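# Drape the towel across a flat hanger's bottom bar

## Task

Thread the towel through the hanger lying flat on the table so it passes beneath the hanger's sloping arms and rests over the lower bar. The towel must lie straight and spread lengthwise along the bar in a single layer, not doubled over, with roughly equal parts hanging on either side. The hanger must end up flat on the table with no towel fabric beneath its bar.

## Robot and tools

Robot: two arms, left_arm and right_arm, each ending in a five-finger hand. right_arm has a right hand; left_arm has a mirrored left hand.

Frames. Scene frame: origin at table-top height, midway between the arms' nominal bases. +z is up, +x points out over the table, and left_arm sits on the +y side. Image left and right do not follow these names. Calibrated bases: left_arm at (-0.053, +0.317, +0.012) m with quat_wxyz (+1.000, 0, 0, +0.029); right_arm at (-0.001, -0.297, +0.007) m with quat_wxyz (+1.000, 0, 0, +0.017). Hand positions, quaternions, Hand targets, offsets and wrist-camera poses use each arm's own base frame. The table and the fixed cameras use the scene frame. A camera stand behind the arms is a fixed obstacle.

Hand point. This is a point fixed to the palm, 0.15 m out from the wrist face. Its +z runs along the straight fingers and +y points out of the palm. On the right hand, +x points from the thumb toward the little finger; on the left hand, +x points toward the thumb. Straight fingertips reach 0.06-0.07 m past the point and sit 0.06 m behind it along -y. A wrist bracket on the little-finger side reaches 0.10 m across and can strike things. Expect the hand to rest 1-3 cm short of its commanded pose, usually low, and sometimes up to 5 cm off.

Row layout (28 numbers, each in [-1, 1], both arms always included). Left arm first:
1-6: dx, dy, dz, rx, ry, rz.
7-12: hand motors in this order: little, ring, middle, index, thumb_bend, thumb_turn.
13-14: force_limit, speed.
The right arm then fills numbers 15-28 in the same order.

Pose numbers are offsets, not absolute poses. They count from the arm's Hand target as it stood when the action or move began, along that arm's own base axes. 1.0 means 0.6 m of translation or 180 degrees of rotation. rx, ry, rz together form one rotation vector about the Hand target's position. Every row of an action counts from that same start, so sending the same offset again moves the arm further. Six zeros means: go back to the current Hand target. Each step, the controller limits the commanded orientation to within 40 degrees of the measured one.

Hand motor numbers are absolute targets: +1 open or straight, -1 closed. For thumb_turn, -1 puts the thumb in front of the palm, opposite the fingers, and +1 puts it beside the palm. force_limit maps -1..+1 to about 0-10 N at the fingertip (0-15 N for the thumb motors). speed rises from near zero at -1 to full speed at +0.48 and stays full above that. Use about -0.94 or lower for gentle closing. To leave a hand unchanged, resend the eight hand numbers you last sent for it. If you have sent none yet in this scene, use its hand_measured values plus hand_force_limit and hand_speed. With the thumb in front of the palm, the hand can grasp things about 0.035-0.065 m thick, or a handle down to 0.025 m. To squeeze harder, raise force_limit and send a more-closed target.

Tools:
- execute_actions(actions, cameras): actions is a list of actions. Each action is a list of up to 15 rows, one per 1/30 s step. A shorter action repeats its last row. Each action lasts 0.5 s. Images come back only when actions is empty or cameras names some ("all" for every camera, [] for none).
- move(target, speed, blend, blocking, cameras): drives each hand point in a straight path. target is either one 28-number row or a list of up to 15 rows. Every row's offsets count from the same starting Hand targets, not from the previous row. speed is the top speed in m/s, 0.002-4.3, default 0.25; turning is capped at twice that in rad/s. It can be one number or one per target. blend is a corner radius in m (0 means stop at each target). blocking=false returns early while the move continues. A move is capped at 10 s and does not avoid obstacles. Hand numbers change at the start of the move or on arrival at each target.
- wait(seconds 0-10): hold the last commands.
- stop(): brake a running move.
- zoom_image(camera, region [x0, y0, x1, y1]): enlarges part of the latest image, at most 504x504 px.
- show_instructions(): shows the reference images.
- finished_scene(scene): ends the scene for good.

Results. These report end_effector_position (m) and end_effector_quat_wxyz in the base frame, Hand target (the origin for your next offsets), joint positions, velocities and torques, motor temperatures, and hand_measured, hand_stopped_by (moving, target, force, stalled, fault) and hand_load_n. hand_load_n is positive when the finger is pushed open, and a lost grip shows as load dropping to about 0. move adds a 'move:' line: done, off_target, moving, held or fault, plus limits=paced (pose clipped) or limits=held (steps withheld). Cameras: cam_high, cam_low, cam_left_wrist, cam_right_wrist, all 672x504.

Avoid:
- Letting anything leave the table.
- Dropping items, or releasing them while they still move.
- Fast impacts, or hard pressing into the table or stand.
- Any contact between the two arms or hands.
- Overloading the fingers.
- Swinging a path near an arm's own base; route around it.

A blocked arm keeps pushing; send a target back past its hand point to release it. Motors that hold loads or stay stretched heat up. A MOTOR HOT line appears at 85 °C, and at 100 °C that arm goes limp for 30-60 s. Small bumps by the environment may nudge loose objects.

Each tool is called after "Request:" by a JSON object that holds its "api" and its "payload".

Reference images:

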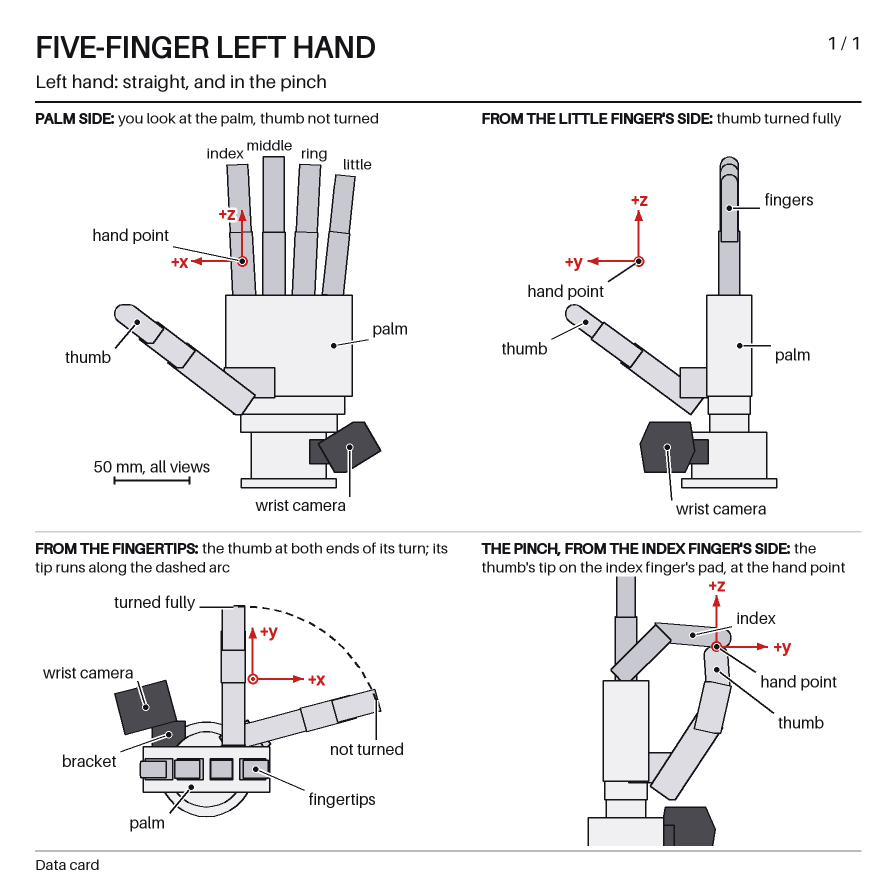

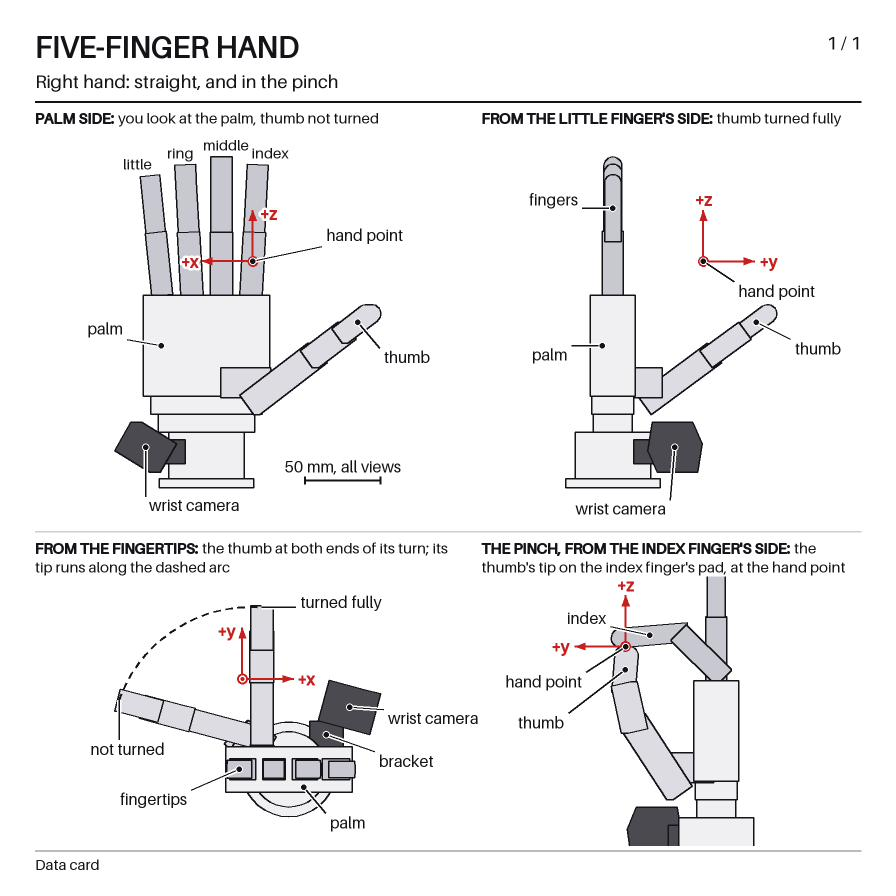

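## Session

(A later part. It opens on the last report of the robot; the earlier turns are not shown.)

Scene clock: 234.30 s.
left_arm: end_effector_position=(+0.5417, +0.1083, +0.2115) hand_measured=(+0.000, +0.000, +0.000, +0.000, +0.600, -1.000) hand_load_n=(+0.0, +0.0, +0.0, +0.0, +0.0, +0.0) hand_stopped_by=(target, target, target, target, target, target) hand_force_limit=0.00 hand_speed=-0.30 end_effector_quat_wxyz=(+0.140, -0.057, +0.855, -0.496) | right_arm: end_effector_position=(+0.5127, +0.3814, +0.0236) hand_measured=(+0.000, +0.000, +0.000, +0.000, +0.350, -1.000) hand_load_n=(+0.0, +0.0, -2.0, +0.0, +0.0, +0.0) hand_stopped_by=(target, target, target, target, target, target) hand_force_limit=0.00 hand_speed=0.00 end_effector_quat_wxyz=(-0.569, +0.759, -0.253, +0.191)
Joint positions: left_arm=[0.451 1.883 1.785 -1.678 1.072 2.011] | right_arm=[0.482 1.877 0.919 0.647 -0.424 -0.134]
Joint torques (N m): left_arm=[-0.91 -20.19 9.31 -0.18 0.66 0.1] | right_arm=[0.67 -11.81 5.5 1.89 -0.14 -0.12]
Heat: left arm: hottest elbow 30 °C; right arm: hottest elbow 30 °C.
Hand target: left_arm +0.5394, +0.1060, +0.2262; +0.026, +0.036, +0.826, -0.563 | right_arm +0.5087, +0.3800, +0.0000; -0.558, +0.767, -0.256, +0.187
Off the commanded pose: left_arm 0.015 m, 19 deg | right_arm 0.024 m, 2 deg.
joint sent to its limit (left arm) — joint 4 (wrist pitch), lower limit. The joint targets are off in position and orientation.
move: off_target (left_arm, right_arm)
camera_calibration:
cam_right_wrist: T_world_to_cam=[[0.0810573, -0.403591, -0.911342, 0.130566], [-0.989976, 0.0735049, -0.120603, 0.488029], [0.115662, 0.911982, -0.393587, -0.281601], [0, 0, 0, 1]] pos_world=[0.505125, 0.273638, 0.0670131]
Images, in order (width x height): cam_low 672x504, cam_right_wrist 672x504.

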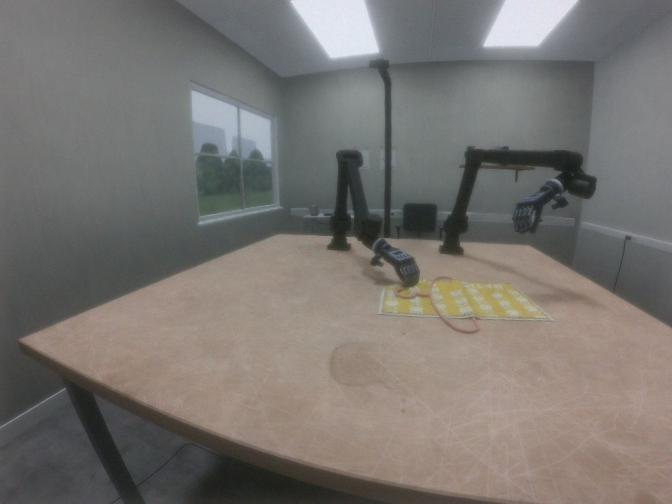

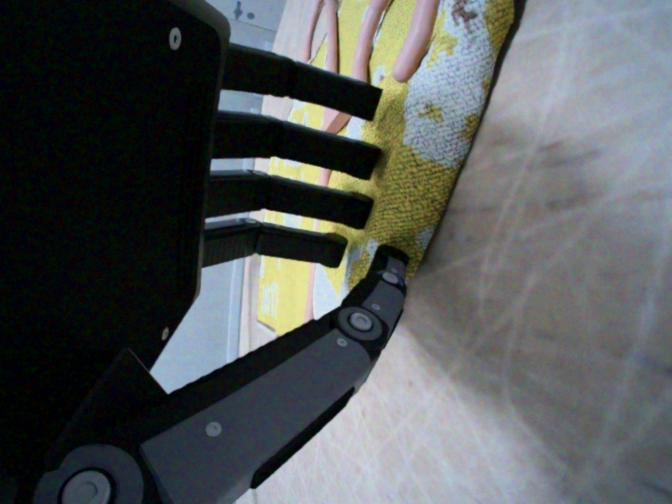

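Request:
{"api": "move", "payload": {"target": [[0,0,0,0,0,0, 0,0,0,0,0.6,-1,0.0,-0.3, -0.006,-0.01,0.085,0.0533,-0.04,0, 0,0,0,0,0.35,-1,0.0,0],[0,0,0,0,0,0, 0,0,0,0,0.6,-1,0.0,-0.3, -0.006,-0.01,0.015,0.0533,-0.04,0, 0,0,0,0,0.35,-1,0.0,0]], "speed": 0.06, "cameras": ["cam_right_wrist","cam_low"]}}

Request:
{"api": "zoom_image", "payload": {"camera": "cam_right_wrist", "region": [280, 100, 530, 350]}}

Scene clock: 239.43 s.
left_arm: end_effector_position=(+0.5417, +0.1083, +0.2115) hand_measured=(+0.000, +0.000, +0.000, +0.000, +0.600, -1.000) hand_load_n=(+0.0, +0.0, +0.0, +0.0, -0.5, +0.0) hand_stopped_by=(target, target, target, target, target, target) hand_force_limit=0.00 hand_speed=-0.30 end_effector_quat_wxyz=(+0.140, -0.057, +0.855, -0.496) | right_arm: end_effector_position=(+0.5037, +0.3732, +0.0195) hand_measured=(+0.000, +0.000, +0.000, +0.000, +0.350, -1.000) hand_load_n=(+0.0, +0.0, +0.0, +0.0, -1.5, +0.0) hand_stopped_by=(target, target, target, target, target, target) hand_force_limit=0.00 hand_speed=0.00 end_effector_quat_wxyz=(-0.637, +0.703, -0.233, +0.214)
Joint positions: left_arm=[0.451 1.883 1.785 -1.678 1.072 2.011] | right_arm=[0.459 1.966 0.825 1.032 -0.464 -0.053]
Joint torques (N m): left_arm=[-0.97 -20.19 9.32 -0.21 0.66 0.1] | right_arm=[0.09 -12.16 5.33 2.03 -0.27 -0.01]
Motor temperatures (°C): left_arm=[22 25 29 22 26 21] | right_arm=[26 27 29 22 21 22]
Heat: left arm: hottest elbow 29 °C; right arm: hottest elbow 29 °C.
Hand target: left_arm +0.5394, +0.1060, +0.2262; +0.026, +0.036, +0.826, -0.563 | right_arm +0.5051, +0.3740, +0.0090; -0.635, +0.705, -0.236, +0.213
Off the commanded pose: left_arm 0.015 m, 19 deg | right_arm 0.011 m, 0 deg.
joint sent to its limit (left arm) — joint 4 (wrist pitch), lower limit. The joint targets are off in position and orientation.
move: off_target (left_arm, right_arm)
camera_calibration:
cam_right_wrist: T_world_to_cam=[[0.186318, -0.266183, -0.945744, 0.0205547], [-0.970849, 0.0978602, -0.218807, 0.462469], [0.150793, 0.958942, -0.24019, -0.312928], [0, 0, 0, 1]] pos_world=[0.492345, 0.260294, 0.0454685]
Images, in order (width x height): cam_low 672x504, cam_right_wrist 672x504.

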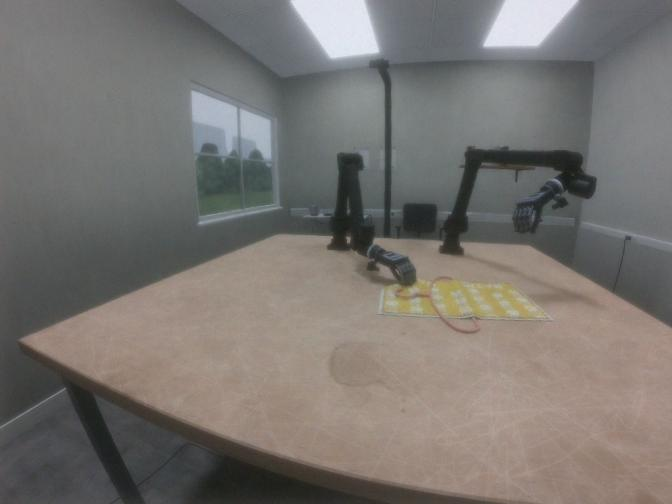

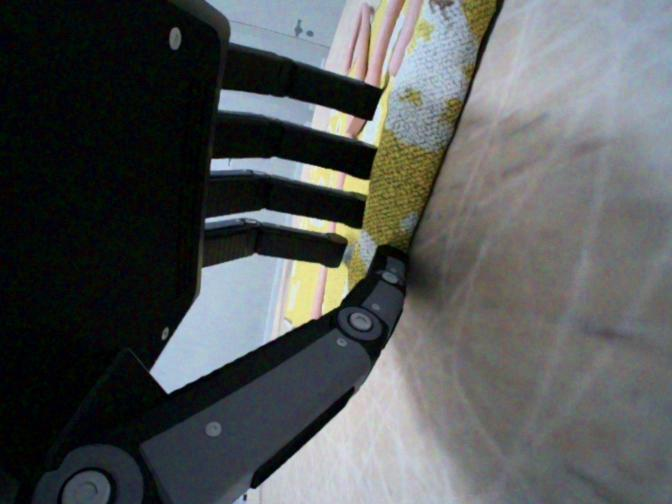

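Scaled by 2.016 from the camera's 672x504 image, which has a finer 960x720 frame.

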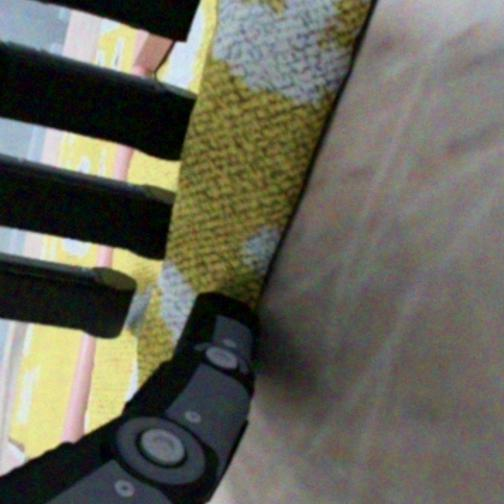

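Request:
{"api": "move", "payload": {"target": [[0,0,0,0,0,0, 0,0,0,0,0.6,-1,0.0,-0.3, -0.01,-0.0145,0.04,0,0,0, 0,0,0,0,0.35,-1,0.0,0],[0,0,0,0,0,0, 0,0,0,0,0.6,-1,0.0,-0.3, -0.01,-0.0145,-0.02,0,0,0, 0,0,0,0,0.35,-1,0.0,0]], "speed": 0.06, "cameras": ["cam_right_wrist","cam_low"]}}

Request:
{"api": "zoom_image", "payload": {"camera": "cam_right_wrist", "region": [280, 100, 530, 350]}}

Request:
{"api": "zoom_image", "payload": {"camera": "cam_low", "region": [340, 230, 480, 330]}}

Scene clock: 242.47 s.
left_arm: end_effector_position=(+0.5417, +0.1083, +0.2115) hand_measured=(+0.000, +0.000, +0.000, +0.000, +0.600, -1.000) hand_load_n=(+0.0, +0.0, +0.0, +0.0, +0.0, +0.0) hand_stopped_by=(target, target, target, target, target, target) hand_force_limit=0.00 hand_speed=-0.30 end_effector_quat_wxyz=(+0.140, -0.057, +0.855, -0.496) | right_arm: end_effector_position=(+0.4990, +0.3683, +0.0185) hand_measured=(+0.000, +0.000, +0.000, +0.000, +0.350, -1.000) hand_load_n=(+0.0, +0.0, +0.5, +0.0, -2.0, +0.0) hand_stopped_by=(target, target, target, target, target, target) hand_force_limit=0.00 hand_speed=0.00 end_effector_quat_wxyz=(+0.645, -0.697, +0.226, -0.218)
Joint positions: left_arm=[0.451 1.883 1.785 -1.678 1.072 2.011] | right_arm=[0.452 1.977 0.804 1.09 -0.478 -0.05]
Joint torques (N m): left_arm=[-0.97 -20.13 9.31 -0.2 0.66 0.1] | right_arm=[-0.09 -11.05 4.72 1.52 -0.19 -0.06]
Heat: left arm: hottest elbow 29 °C; right arm: hottest elbow 29 °C.
Hand target: left_arm +0.5394, +0.1060, +0.2262; +0.026, +0.036, +0.826, -0.563 | right_arm +0.4991, +0.3653, -0.0030; +0.635, -0.705, +0.236, -0.213
Off the commanded pose: left_arm 0.015 m, 19 deg | right_arm 0.022 m, 2 deg.
joint sent to its limit (left arm) — joint 4 (wrist pitch), lower limit. The joint targets are off in position and orientation.
move: off_target (left_arm, right_arm)
camera_calibration:
cam_right_wrist: T_world_to_cam=[[0.207139, -0.251315, -0.945481, 0.00328319], [-0.966754, 0.0955306, -0.237193, 0.457287], [0.149933, 0.963179, -0.223172, -0.309255], [0, 0, 0, 1]] pos_world=[0.487771, 0.255008, 0.0425522]
Images, in order (width x height): cam_low 672x504, cam_right_wrist 672x504.

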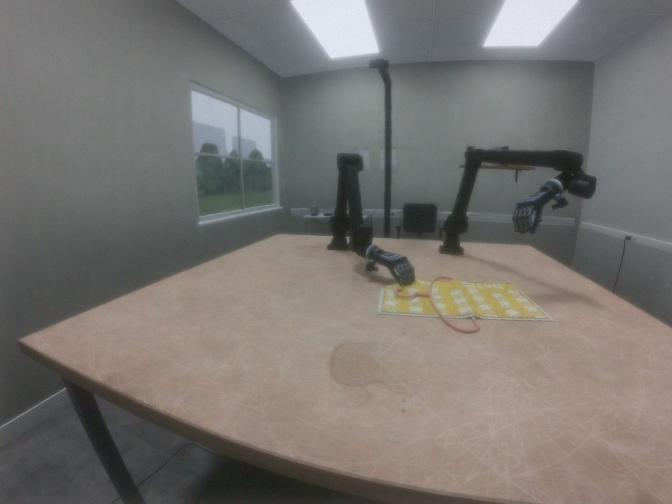

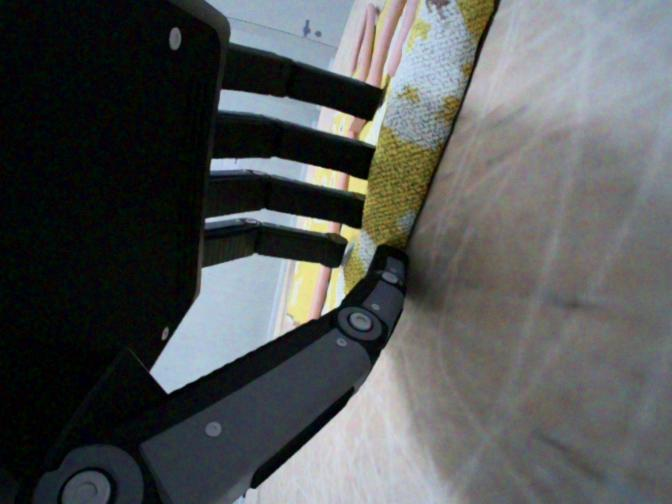

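Scaled by 2.016 from the camera's 672x504 image, which has a finer 960x720 frame.

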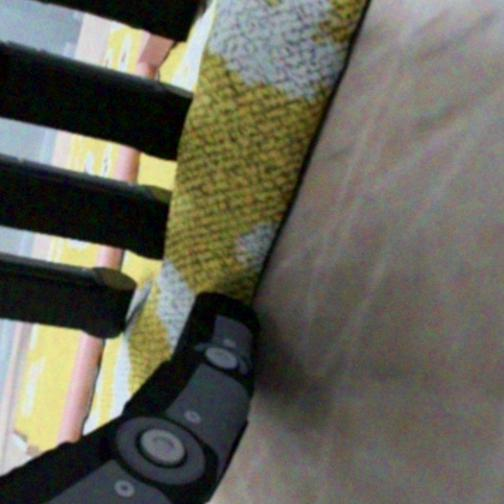

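Scaled by 3.600 from the camera's 672x504 image, which has a finer 960x720 frame.

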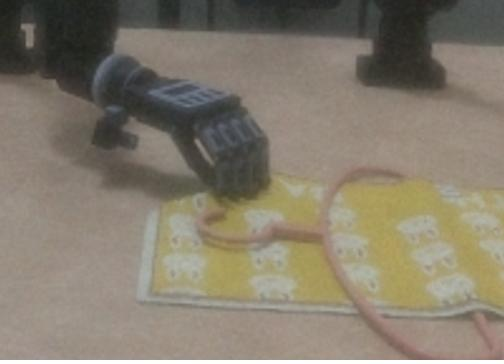

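Request:
{"api": "move", "payload": {"target": [[0,0,0,0,0,0, 0,0,0,0,0.6,-1,0.0,-0.3, -0.005,-0.007,0.06,-0.0244,0.0183,0, 0,0,0,0,0.35,-1,0.0,0],[0,0,0,0,0,0, 0,0,0,0,0.6,-1,0.0,-0.3, -0.005,-0.007,-0.01,-0.0244,0.0183,0, 0,0,0,0,0.35,-1,0.0,0]], "speed": 0.06, "cameras": ["cam_right_wrist","cam_low"]}}

Request:
{"api": "zoom_image", "payload": {"camera": "cam_right_wrist", "region": [280, 100, 530, 350]}}

Request:
{"api": "zoom_image", "payload": {"camera": "cam_low", "region": [340, 230, 480, 330]}}

Scene clock: 247.07 s.
left_arm: end_effector_position=(+0.5417, +0.1083, +0.2115) hand_measured=(+0.000, +0.000, +0.000, +0.000, +0.600, -1.000) hand_load_n=(+0.0, +0.0, +0.0, +0.0, +0.0, +0.0) hand_stopped_by=(target, target, target, target, target, target) hand_force_limit=0.00 hand_speed=-0.30 end_effector_quat_wxyz=(+0.140, -0.057, +0.855, -0.496) | right_arm: end_effector_position=(+0.4928, +0.3664, +0.0193) hand_measured=(+0.000, +0.000, +0.000, +0.000, +0.350, -1.000) hand_load_n=(+0.0, +0.0, -0.5, +0.0, -0.5, +0.0) hand_stopped_by=(target, target, target, target, target, target) hand_force_limit=0.00 hand_speed=0.00 end_effector_quat_wxyz=(-0.617, +0.723, -0.234, +0.204)
Joint positions: left_arm=[0.451 1.883 1.785 -1.678 1.072 2.011] | right_arm=[0.458 1.914 0.804 0.935 -0.473 -0.087]
Joint torques (N m): left_arm=[-0.97 -20.13 9.32 -0.2 0.66 0.1] | right_arm=[0.09 -9.93 5.72 1.1 -0.03 -0.17]
Heat: left arm: hottest elbow 29 °C; right arm: hottest elbow 29 °C.
Hand target: left_arm +0.5394, +0.1060, +0.2262; +0.026, +0.036, +0.826, -0.563 | right_arm +0.4961, +0.3611, -0.0090; -0.600, +0.734, -0.245, +0.201
Off the commanded pose: left_arm 0.015 m, 19 deg | right_arm 0.029 m, 3 deg.
joint sent to its limit (left arm) — joint 4 (wrist pitch), lower limit. The joint targets are off in position and orientation.
move: off_target (left_arm, right_arm)
camera_calibration:
cam_right_wrist: T_world_to_cam=[[0.158843, -0.309365, -0.937583, 0.0498129], [-0.978603, 0.076464, -0.191023, 0.463533], [0.130787, 0.947864, -0.290599, -0.289882], [0, 0, 0, 1]] pos_world=[0.483615, 0.254735, 0.0510096]
Images, in order (width x height): cam_low 672x504, cam_right_wrist 672x504.

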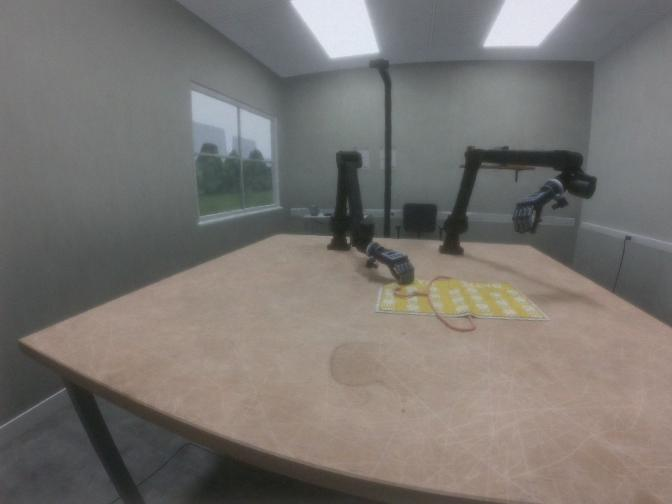

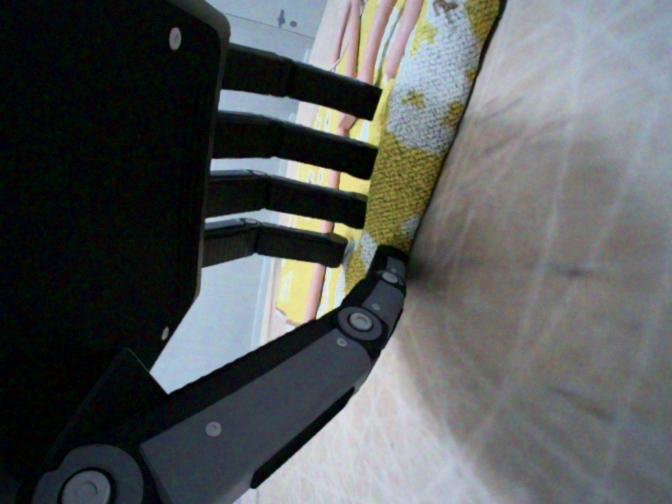

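Scaled by 2.016 from the camera's 672x504 image, which has a finer 960x720 frame.

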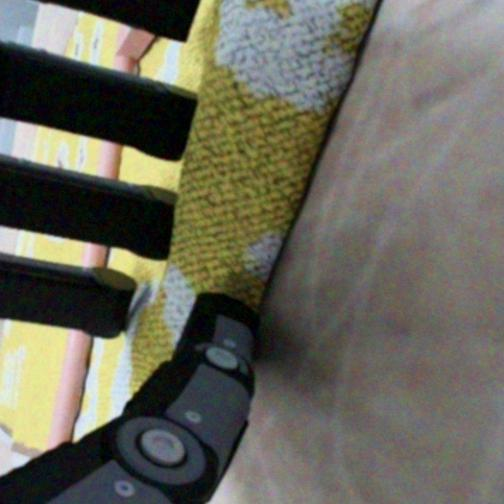

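Scaled by 3.600 from the camera's 672x504 image, which has a finer 960x720 frame.

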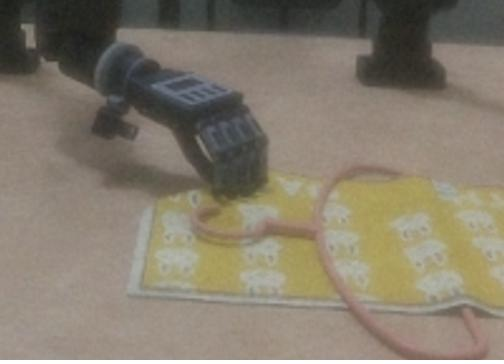

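Request:
{"api": "move", "payload": {"target": [[0,0,0,0,0,0, 0,0,0,0,0.6,-1,0.0,-0.3, 0,0,0.14,0,0,0, 0,0,0,0,0.35,-1,0.0,0]], "speed": 0.1, "cameras": ["cam_right_wrist","cam_low","cam_high"]}}

Request:
{"api": "zoom_image", "payload": {"camera": "cam_low", "region": [340, 230, 480, 330]}}

Request:
{"api": "zoom_image", "payload": {"camera": "cam_high", "region": [260, 220, 480, 380]}}

Scene clock: 249.40 s.
left_arm: end_effector_position=(+0.5417, +0.1083, +0.2115) hand_measured=(+0.000, +0.000, +0.000, +0.000, +0.600, -1.000) hand_load_n=(+0.0, +0.0, +0.5, -0.5, +0.0, +0.5) hand_stopped_by=(target, target, target, target, target, target) hand_force_limit=0.00 hand_speed=-0.30 end_effector_quat_wxyz=(+0.140, -0.057, +0.855, -0.496) | right_arm: end_effector_position=(+0.4808, +0.3616, +0.0533) hand_measured=(+0.000, +0.000, +0.000, +0.000, +0.350, -1.000) hand_load_n=(+0.0, +0.0, +0.0, +0.0, +0.0, +0.0) hand_stopped_by=(target, target, target, target, target, target) hand_force_limit=0.00 hand_speed=0.00 end_effector_quat_wxyz=(-0.591, +0.743, -0.257, +0.182)
Joint positions: left_arm=[0.451 1.883 1.785 -1.678 1.072 2.011] | right_arm=[0.463 1.764 0.802 0.696 -0.463 -0.087]
Joint torques (N m): left_arm=[-0.97 -20.13 9.31 -0.2 0.66 0.1] | right_arm=[0.09 -15.09 8.28 1.29 -0.06 -0.15]
Heat: left arm: hottest elbow 29 °C; right arm: hottest elbow 28 °C.
Hand target: left_arm +0.5394, +0.1060, +0.2262; +0.026, +0.036, +0.826, -0.563 | right_arm +0.4961, +0.3611, +0.0750; -0.600, +0.734, -0.245, +0.201
Off the commanded pose: left_arm 0.015 m, 19 deg | right_arm 0.027 m, 3 deg.
joint sent to its limit (left arm) — joint 4 (wrist pitch), lower limit. The joint targets are off in position and orientation.
move: off_target (left_arm, right_arm)
camera_calibration:
cam_right_wrist: T_world_to_cam=[[0.0819611, -0.349646, -0.93329, 0.133411], [-0.990428, 0.0757815, -0.11537, 0.460667], [0.111065, 0.933812, -0.340088, -0.256644], [0, 0, 0, 1]] pos_world=[0.473827, 0.251394, 0.0903768]
Images, in order (width x height): cam_high 672x504, cam_low 672x504, cam_right_wrist 672x504.

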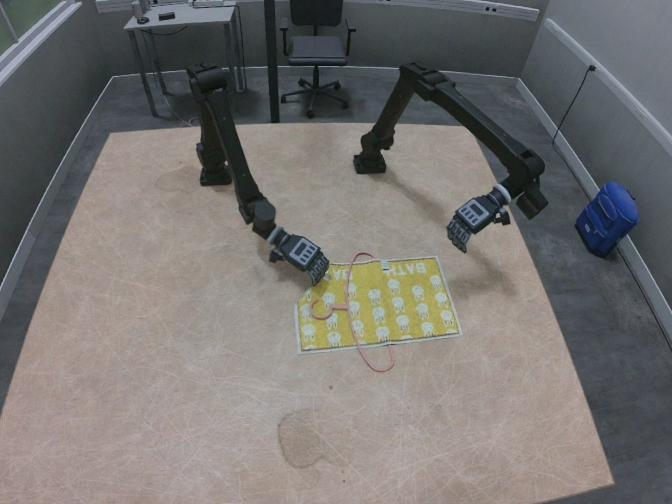

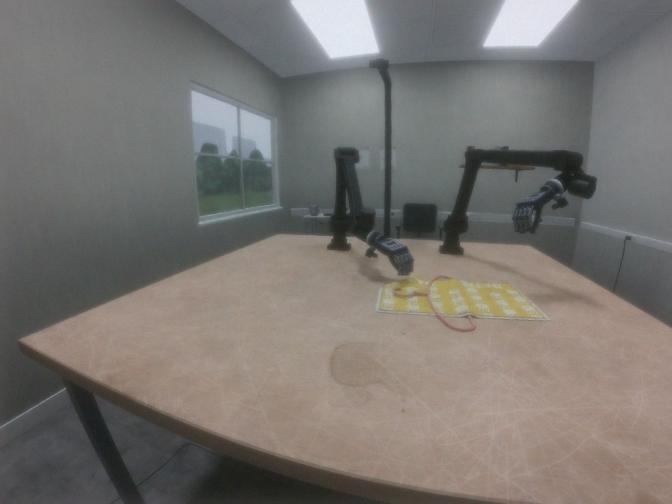

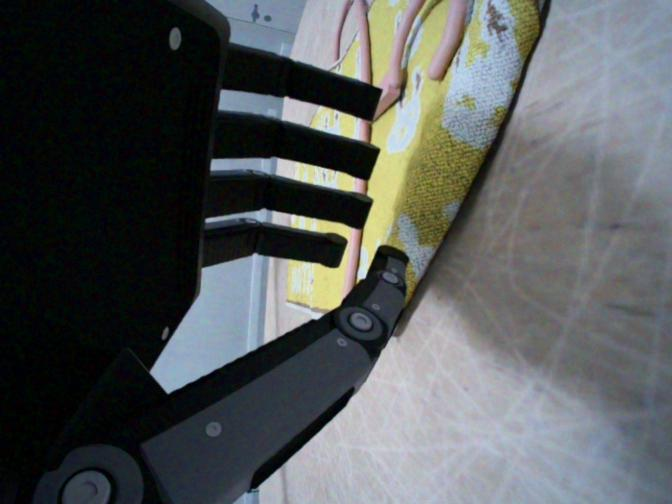

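Scaled by 3.600 from the camera's 672x504 image, which has a finer 960x720 frame.

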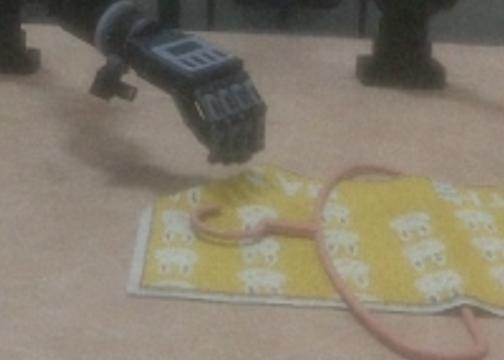

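Scaled by 2.291 from the camera's 672x504 image, which has a finer 960x720 frame.

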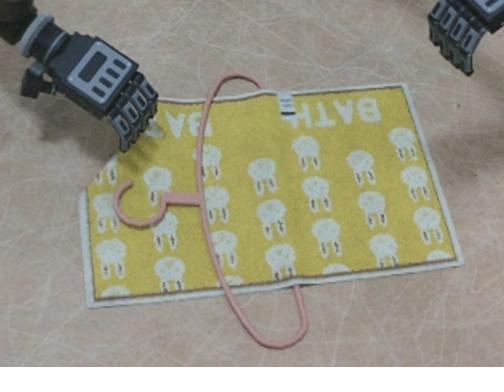

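Request:
{"api": "move", "payload": {"target": [[0,0,0,0,0,0, 0,0,0,0,0.6,-1,0.0,-0.3, -0.005,-0.007,-0.145,0,0,0, 0,0,0,0,0.35,-1,0.0,0],[0,0,0,0,0,0, 0,0,0,0,0.6,-1,0.0,-0.3, -0.005,-0.007,-0.155,0,0,0, -0.3,-0.3,-0.5,-0.5,0.2,-1,0.0,-0.7]], "speed": 0.08, "cameras": ["cam_right_wrist","cam_low","cam_high"]}}

Request:
{"api": "zoom_image", "payload": {"camera": "cam_low", "region": [340, 230, 480, 330]}}

Request:
{"api": "zoom_image", "payload": {"camera": "cam_right_wrist", "region": [280, 100, 530, 350]}}

Scene clock: 254.10 s.
left_arm: end_effector_position=(+0.5417, +0.1083, +0.2115) hand_measured=(+0.000, +0.000, +0.000, +0.000, +0.600, -1.000) hand_load_n=(+0.0, +0.0, +0.0, +0.0, -0.5, +0.0) hand_stopped_by=(target, target, target, target, target, target) hand_force_limit=0.00 hand_speed=-0.30 end_effector_quat_wxyz=(+0.140, -0.057, +0.855, -0.496) | right_arm: end_effector_position=(+0.4937, +0.3693, +0.0189) hand_measured=(-0.300, -0.300, -0.132, -0.328, +0.202, -1.000) hand_load_n=(+0.0, +2.0, +1.5, +9.0, +3.0, -5.5) hand_stopped_by=(target, target, force, force, target, target) hand_force_limit=0.00 hand_speed=-0.70 end_effector_quat_wxyz=(-0.624, +0.718, -0.226, +0.210)
Joint positions: left_arm=[0.451 1.883 1.785 -1.678 1.072 2.011] | right_arm=[0.461 1.931 0.805 0.975 -0.476 -0.088]
Joint torques (N m): left_arm=[-0.91 -20.13 9.32 -0.17 0.66 0.1] | right_arm=[-0.21 -9.93 4.36 0.66 -0.06 -0.15]
Heat: left arm: hottest elbow 29 °C; right arm: hottest elbow 28 °C.
Hand target: left_arm +0.5394, +0.1060, +0.2262; +0.026, +0.036, +0.826, -0.563 | right_arm +0.4931, +0.3569, -0.0180; -0.600, +0.734, -0.245, +0.201
Off the commanded pose: left_arm 0.015 m, 19 deg | right_arm 0.039 m, 4 deg.
joint sent to its limit (left arm) — joint 4 (wrist pitch), lower limit. The joint targets are off in position and orientation.
move: off_target (left_arm, right_arm); target 2's new numbers were sent with right_arm's hand 0.038 m and 4 deg from that target
camera_calibration:
cam_right_wrist: T_world_to_cam=[[0.182284, -0.298432, -0.936862, 0.0346556], [-0.974434, 0.0724502, -0.212673, 0.463994], [0.131344, 0.951677, -0.277595, -0.294867], [0, 0, 0, 1]] pos_world=[0.484543, 0.257344, 0.0492929]
Images, in order (width x height): cam_high 672x504, cam_low 672x504, cam_right_wrist 672x504.

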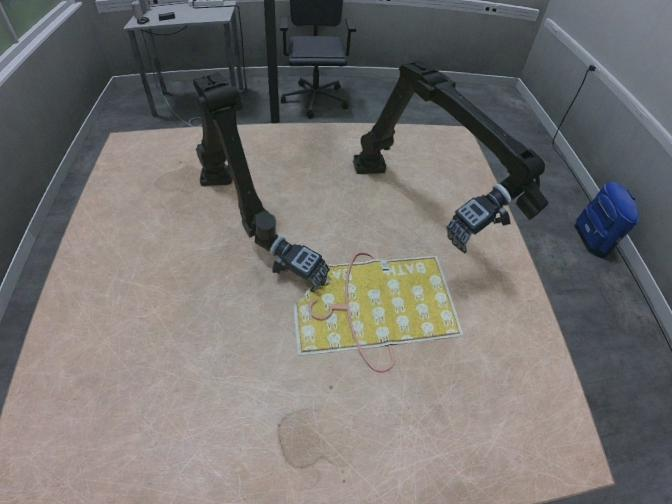

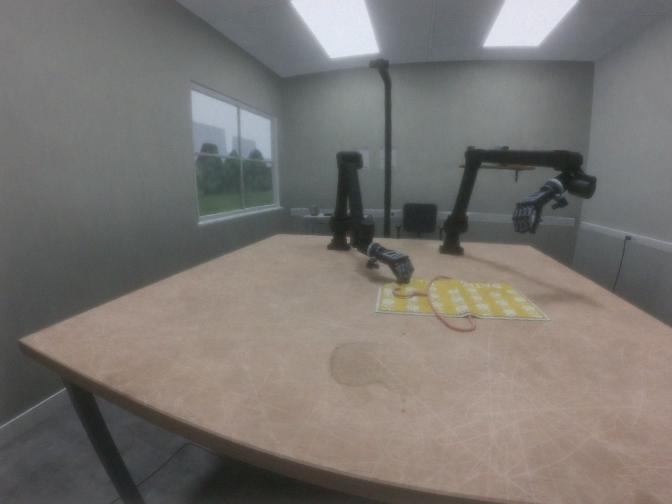

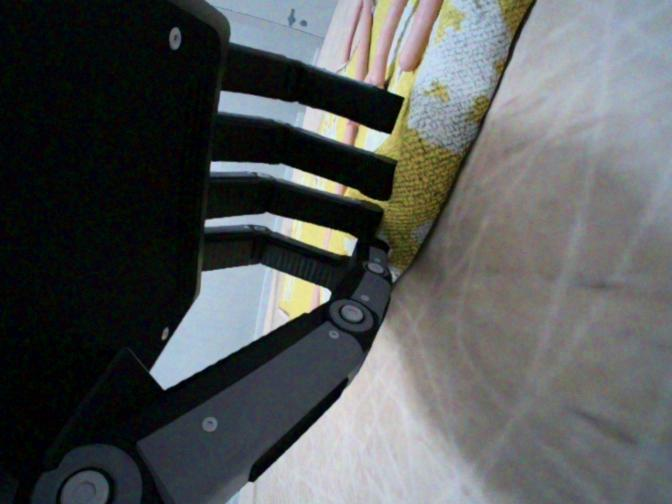

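Scaled by 3.600 from the camera's 672x504 image, which has a finer 960x720 frame.

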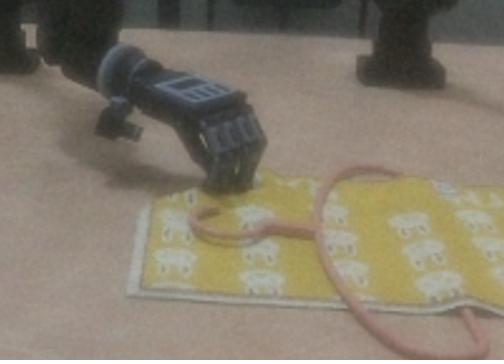

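Scaled by 2.016 from the camera's 672x504 image, which has a finer 960x720 frame.

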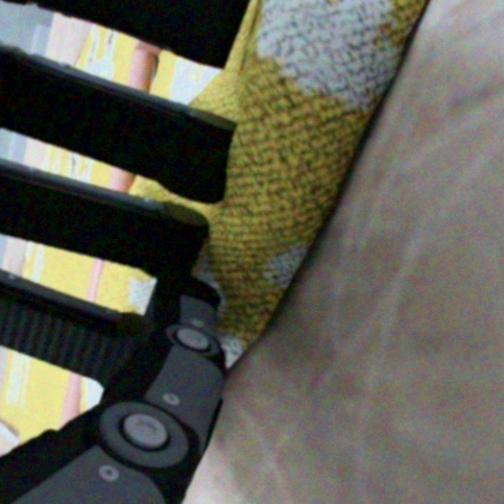

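Request:
{"api": "move", "payload": {"target": [[0,0,0,0,0,0, 0,0,0,0,0.6,-1,0.0,-0.3, 0,0,0.14,0,0,0, 0,0,0,0,0.35,-1,0.0,0],[0,0,0,0,0,0, 0,0,0,0,0.6,-1,0.0,-0.3, -0.02,-0.027,0.14,0,0,0, 0,0,0,0,0.35,-1,0.0,0],[0,0,0,0,0,0, 0,0,0,0,0.6,-1,0.0,-0.3, -0.02,-0.027,0.02,0,0,0, 0,0,0,0,0.35,-1,0.0,0]], "speed": 0.08, "cameras": ["cam_right_wrist","cam_low"]}}

Request:
{"api": "zoom_image", "payload": {"camera": "cam_right_wrist", "region": [280, 100, 530, 350]}}

Scene clock: 258.50 s.
left_arm: end_effector_position=(+0.5417, +0.1083, +0.2115) hand_measured=(+0.000, +0.000, +0.000, +0.000, +0.600, -1.000) hand_load_n=(+0.0, +0.0, +0.0, +0.0, +0.0, +0.0) hand_stopped_by=(target, target, target, target, target, target) hand_force_limit=0.00 hand_speed=-0.30 end_effector_quat_wxyz=(+0.140, -0.057, +0.855, -0.496) | right_arm: end_effector_position=(+0.4809, +0.3418, +0.0161) hand_measured=(+0.000, +0.000, +0.000, +0.000, +0.350, -1.000) hand_load_n=(+0.0, -0.5, +0.0, +0.0, -3.5, +1.0) hand_stopped_by=(target, target, target, target, target, target) hand_force_limit=0.00 hand_speed=0.00 end_effector_quat_wxyz=(-0.611, +0.726, -0.240, +0.203)
Joint positions: left_arm=[0.451 1.883 1.785 -1.678 1.072 2.011] | right_arm=[0.423 1.883 0.744 0.945 -0.499 -0.096]
Joint torques (N m): left_arm=[-0.97 -20.07 9.31 -0.17 0.66 0.1] | right_arm=[0.21 -9.64 5.09 1.72 -0.03 -0.14]
Heat: left arm: hottest elbow 29 °C; right arm: hottest elbow 28 °C.
Hand target: left_arm +0.5394, +0.1060, +0.2262; +0.026, +0.036, +0.826, -0.563 | right_arm +0.4811, +0.3407, -0.0060; -0.600, +0.734, -0.245, +0.201
Off the commanded pose: left_arm 0.015 m, 19 deg | right_arm 0.022 m, 2 deg.
joint sent to its limit (left arm) — joint 4 (wrist pitch), lower limit. The joint targets are off in position and orientation.
move: off_target (left_arm, right_arm)
camera_calibration:
cam_right_wrist: T_world_to_cam=[[0.144271, -0.319567, -0.936517, 0.0515845], [-0.980315, 0.0827613, -0.179258, 0.451727], [0.134792, 0.943943, -0.301336, -0.266361], [0, 0, 0, 1]] pos_world=[0.471296, 0.230529, 0.0490214]
Images, in order (width x height): cam_low 672x504, cam_right_wrist 672x504.

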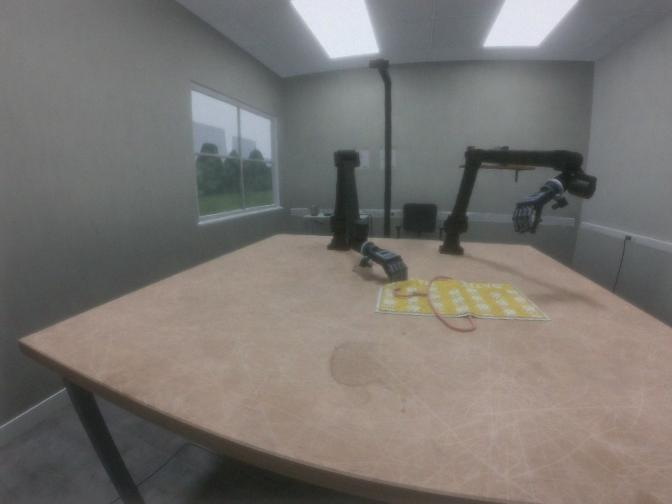

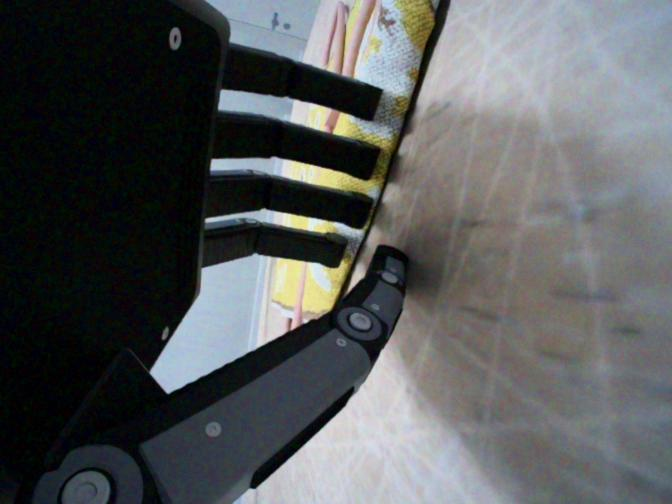

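Scaled by 2.016 from the camera's 672x504 image, which has a finer 960x720 frame.

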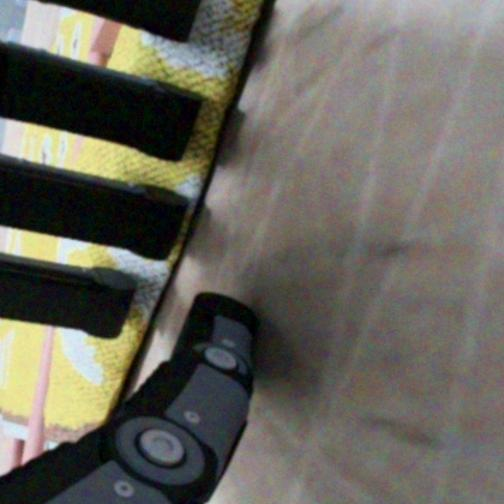

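Request:
{"api": "move", "payload": {"target": [[0,0,0,0,0,0, 0,0,0,0,0.6,-1,0.0,-0.3, 0,0,0.09,0,0,0, 0,0,0,0,0.35,-1,0.0,0],[0,0,0,0,0,0, 0,0,0,0,0.6,-1,0.0,-0.3, 0.01,0.0145,0.09,0,0,0, 0,0,0,0,0.35,-1,0.0,0],[0,0,0,0,0,0, 0,0,0,0,0.6,-1,0.0,-0.3, 0.01,0.0145,-0.01,0,0,0, 0,0,0,0,0.35,-1,0.0,0]], "speed": 0.08, "cameras": ["cam_right_wrist","cam_low"]}}

Request:
{"api": "zoom_image", "payload": {"camera": "cam_right_wrist", "region": [280, 100, 530, 350]}}

Scene clock: 262.07 s.
left_arm: end_effector_position=(+0.5417, +0.1083, +0.2115) hand_measured=(+0.000, +0.000, +0.000, +0.000, +0.600, -1.000) hand_load_n=(+0.0, +0.0, +0.0, +0.0, +0.0, +0.0) hand_stopped_by=(target, target, target, target, target, target) hand_force_limit=0.00 hand_speed=-0.30 end_effector_quat_wxyz=(+0.140, -0.057, +0.855, -0.496) | right_arm: end_effector_position=(+0.4828, +0.3418, +0.0154) hand_measured=(+0.000, +0.000, +0.000, +0.000, +0.350, -1.000) hand_load_n=(-0.5, +0.0, +0.0, -0.5, -5.0, +1.0) hand_stopped_by=(target, target, target, target, target, target) hand_force_limit=0.00 hand_speed=0.00 end_effector_quat_wxyz=(-0.614, +0.722, -0.243, +0.206)
Joint positions: left_arm=[0.451 1.883 1.785 -1.678 1.072 2.011] | right_arm=[0.423 1.893 0.744 0.965 -0.492 -0.087]
Joint torques (N m): left_arm=[-0.91 -20.13 9.31 -0.18 0.66 0.1] | right_arm=[1.2 -8.06 7.05 1.09 0.13 -0.22]
Heat: left arm: hottest elbow 29 °C; right arm: hottest elbow 28 °C.
Hand target: left_arm +0.5394, +0.1060, +0.2262; +0.026, +0.036, +0.826, -0.563 | right_arm +0.4871, +0.3494, -0.0120; -0.600, +0.734, -0.245, +0.201
Off the commanded pose: left_arm 0.015 m, 19 deg | right_arm 0.029 m, 2 deg.
joint sent to its limit (left arm) — joint 4 (wrist pitch), lower limit. The joint targets are off in position and orientation.
move: off_target (left_arm, right_arm)
camera_calibration:
cam_right_wrist: T_world_to_cam=[[0.144415, -0.312792, -0.938779, 0.048384], [-0.978954, 0.0930945, -0.181613, 0.449326], [0.144202, 0.945248, -0.292765, -0.271927], [0, 0, 0, 1]] pos_world=[0.472095, 0.230343, 0.0474149]
Images, in order (width x height): cam_low 672x504, cam_right_wrist 672x504.

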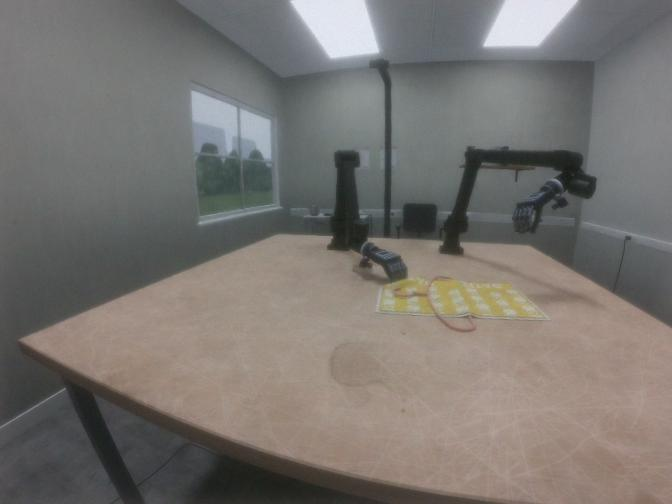

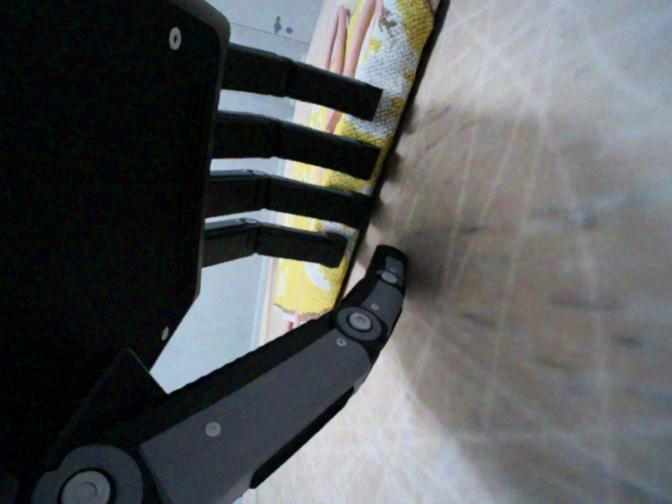

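Scaled by 2.016 from the camera's 672x504 image, which has a finer 960x720 frame.

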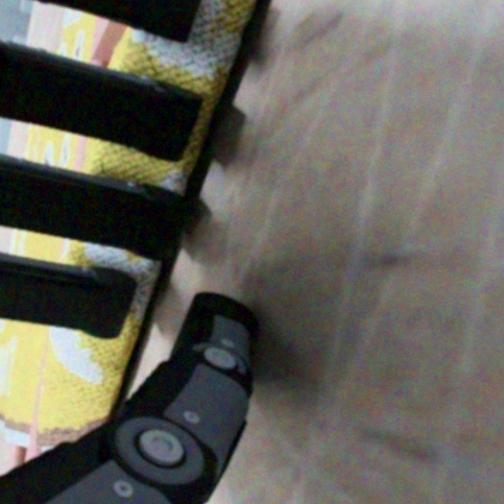

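Request:
{"api": "move", "payload": {"target": [[0,0,0,0,0,0, 0,0,0,0,0.6,-1,0.0,-0.3, 0.015,0.025,0.15,0,0,0, 0,0,0,0,0.35,-1,0.0,0],[0,0,0,0,0,0, 0,0,0,0,0.6,-1,0.0,-0.3, 0.003,0.006,0.05,0,0,0, 0,0,0,0,0.35,-1,0.0,0],[0,0,0,0,0,0, 0,0,0,0,0.6,-1,0.0,-0.3, 0.003,0.006,0.01,0,0,0, 0,0,0,0,0.35,-1,0.0,0]], "speed": 0.1, "cameras": ["cam_right_wrist","cam_low"]}}

Request:
{"api": "zoom_image", "payload": {"camera": "cam_right_wrist", "region": [280, 100, 530, 350]}}

Scene clock: 266.27 s.
left_arm: end_effector_position=(+0.5417, +0.1083, +0.2115) hand_measured=(+0.000, +0.000, +0.000, +0.000, +0.600, -1.000) hand_load_n=(+0.0, +0.0, +0.0, +0.0, +0.0, +0.0) hand_stopped_by=(target, target, target, target, target, target) hand_force_limit=0.00 hand_speed=-0.30 end_effector_quat_wxyz=(+0.140, -0.057, +0.855, -0.496) | right_arm: end_effector_position=(+0.4868, +0.3620, +0.0180) hand_measured=(+0.000, +0.000, +0.000, +0.000, +0.350, -1.000) hand_load_n=(+0.0, +0.0, -1.0, +0.0, +0.0, +0.0) hand_stopped_by=(target, target, target, target, target, target) hand_force_limit=0.00 hand_speed=0.00 end_effector_quat_wxyz=(-0.615, +0.725, -0.235, +0.202)
Joint positions: left_arm=[0.451 1.883 1.785 -1.678 1.072 2.011] | right_arm=[0.455 1.903 0.786 0.934 -0.478 -0.09]
Joint torques (N m): left_arm=[-0.91 -20.13 9.31 -0.2 0.66 0.1] | right_arm=[-0.15 -10.4 4.78 1.47 -0.16 -0.15]
Heat: left arm: hottest elbow 29 °C; right arm: hottest elbow 28 °C.
Hand target: left_arm +0.5394, +0.1060, +0.2262; +0.026, +0.036, +0.826, -0.563 | right_arm +0.4889, +0.3530, -0.0060; -0.600, +0.734, -0.245, +0.201
Off the commanded pose: left_arm 0.015 m, 19 deg | right_arm 0.026 m, 2 deg.
joint sent to its limit (left arm) — joint 4 (wrist pitch), lower limit. The joint targets are off in position and orientation.
move: off_target (left_arm, right_arm)
camera_calibration:
cam_right_wrist: T_world_to_cam=[[0.153655, -0.313788, -0.936978, 0.0523873], [-0.97991, 0.0736293, -0.185353, 0.459402], [0.127151, 0.946634, -0.29617, -0.283019], [0, 0, 0, 1]] pos_world=[0.478109, 0.250529, 0.0504155]
Images, in order (width x height): cam_low 672x504, cam_right_wrist 672x504.

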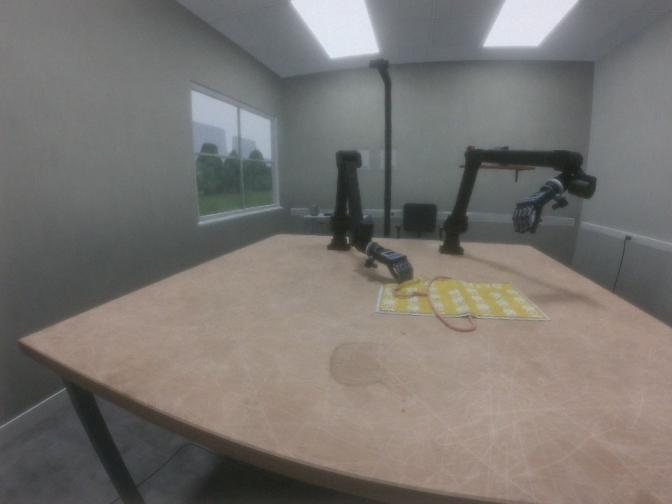

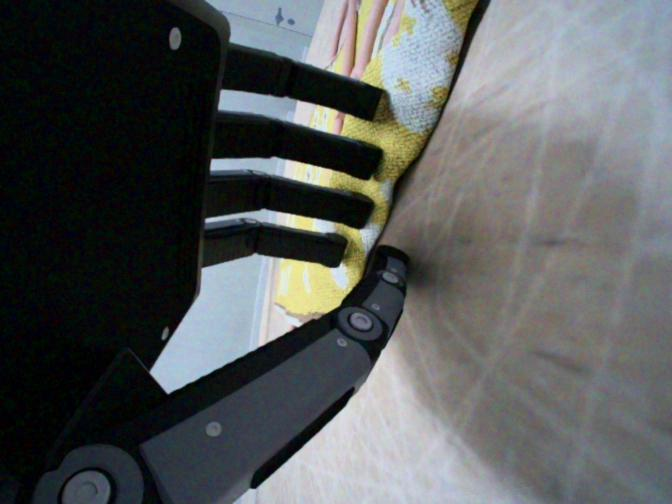

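Scaled by 2.016 from the camera's 672x504 image, which has a finer 960x720 frame.

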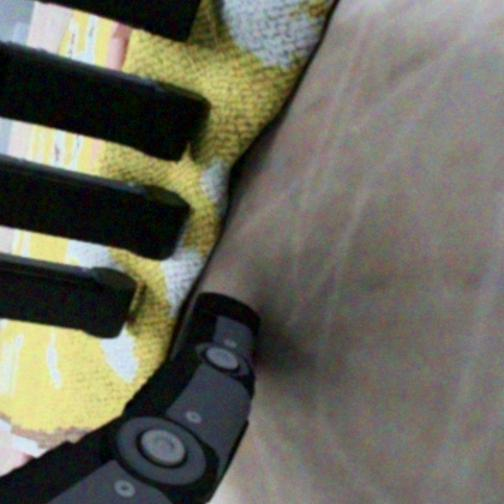

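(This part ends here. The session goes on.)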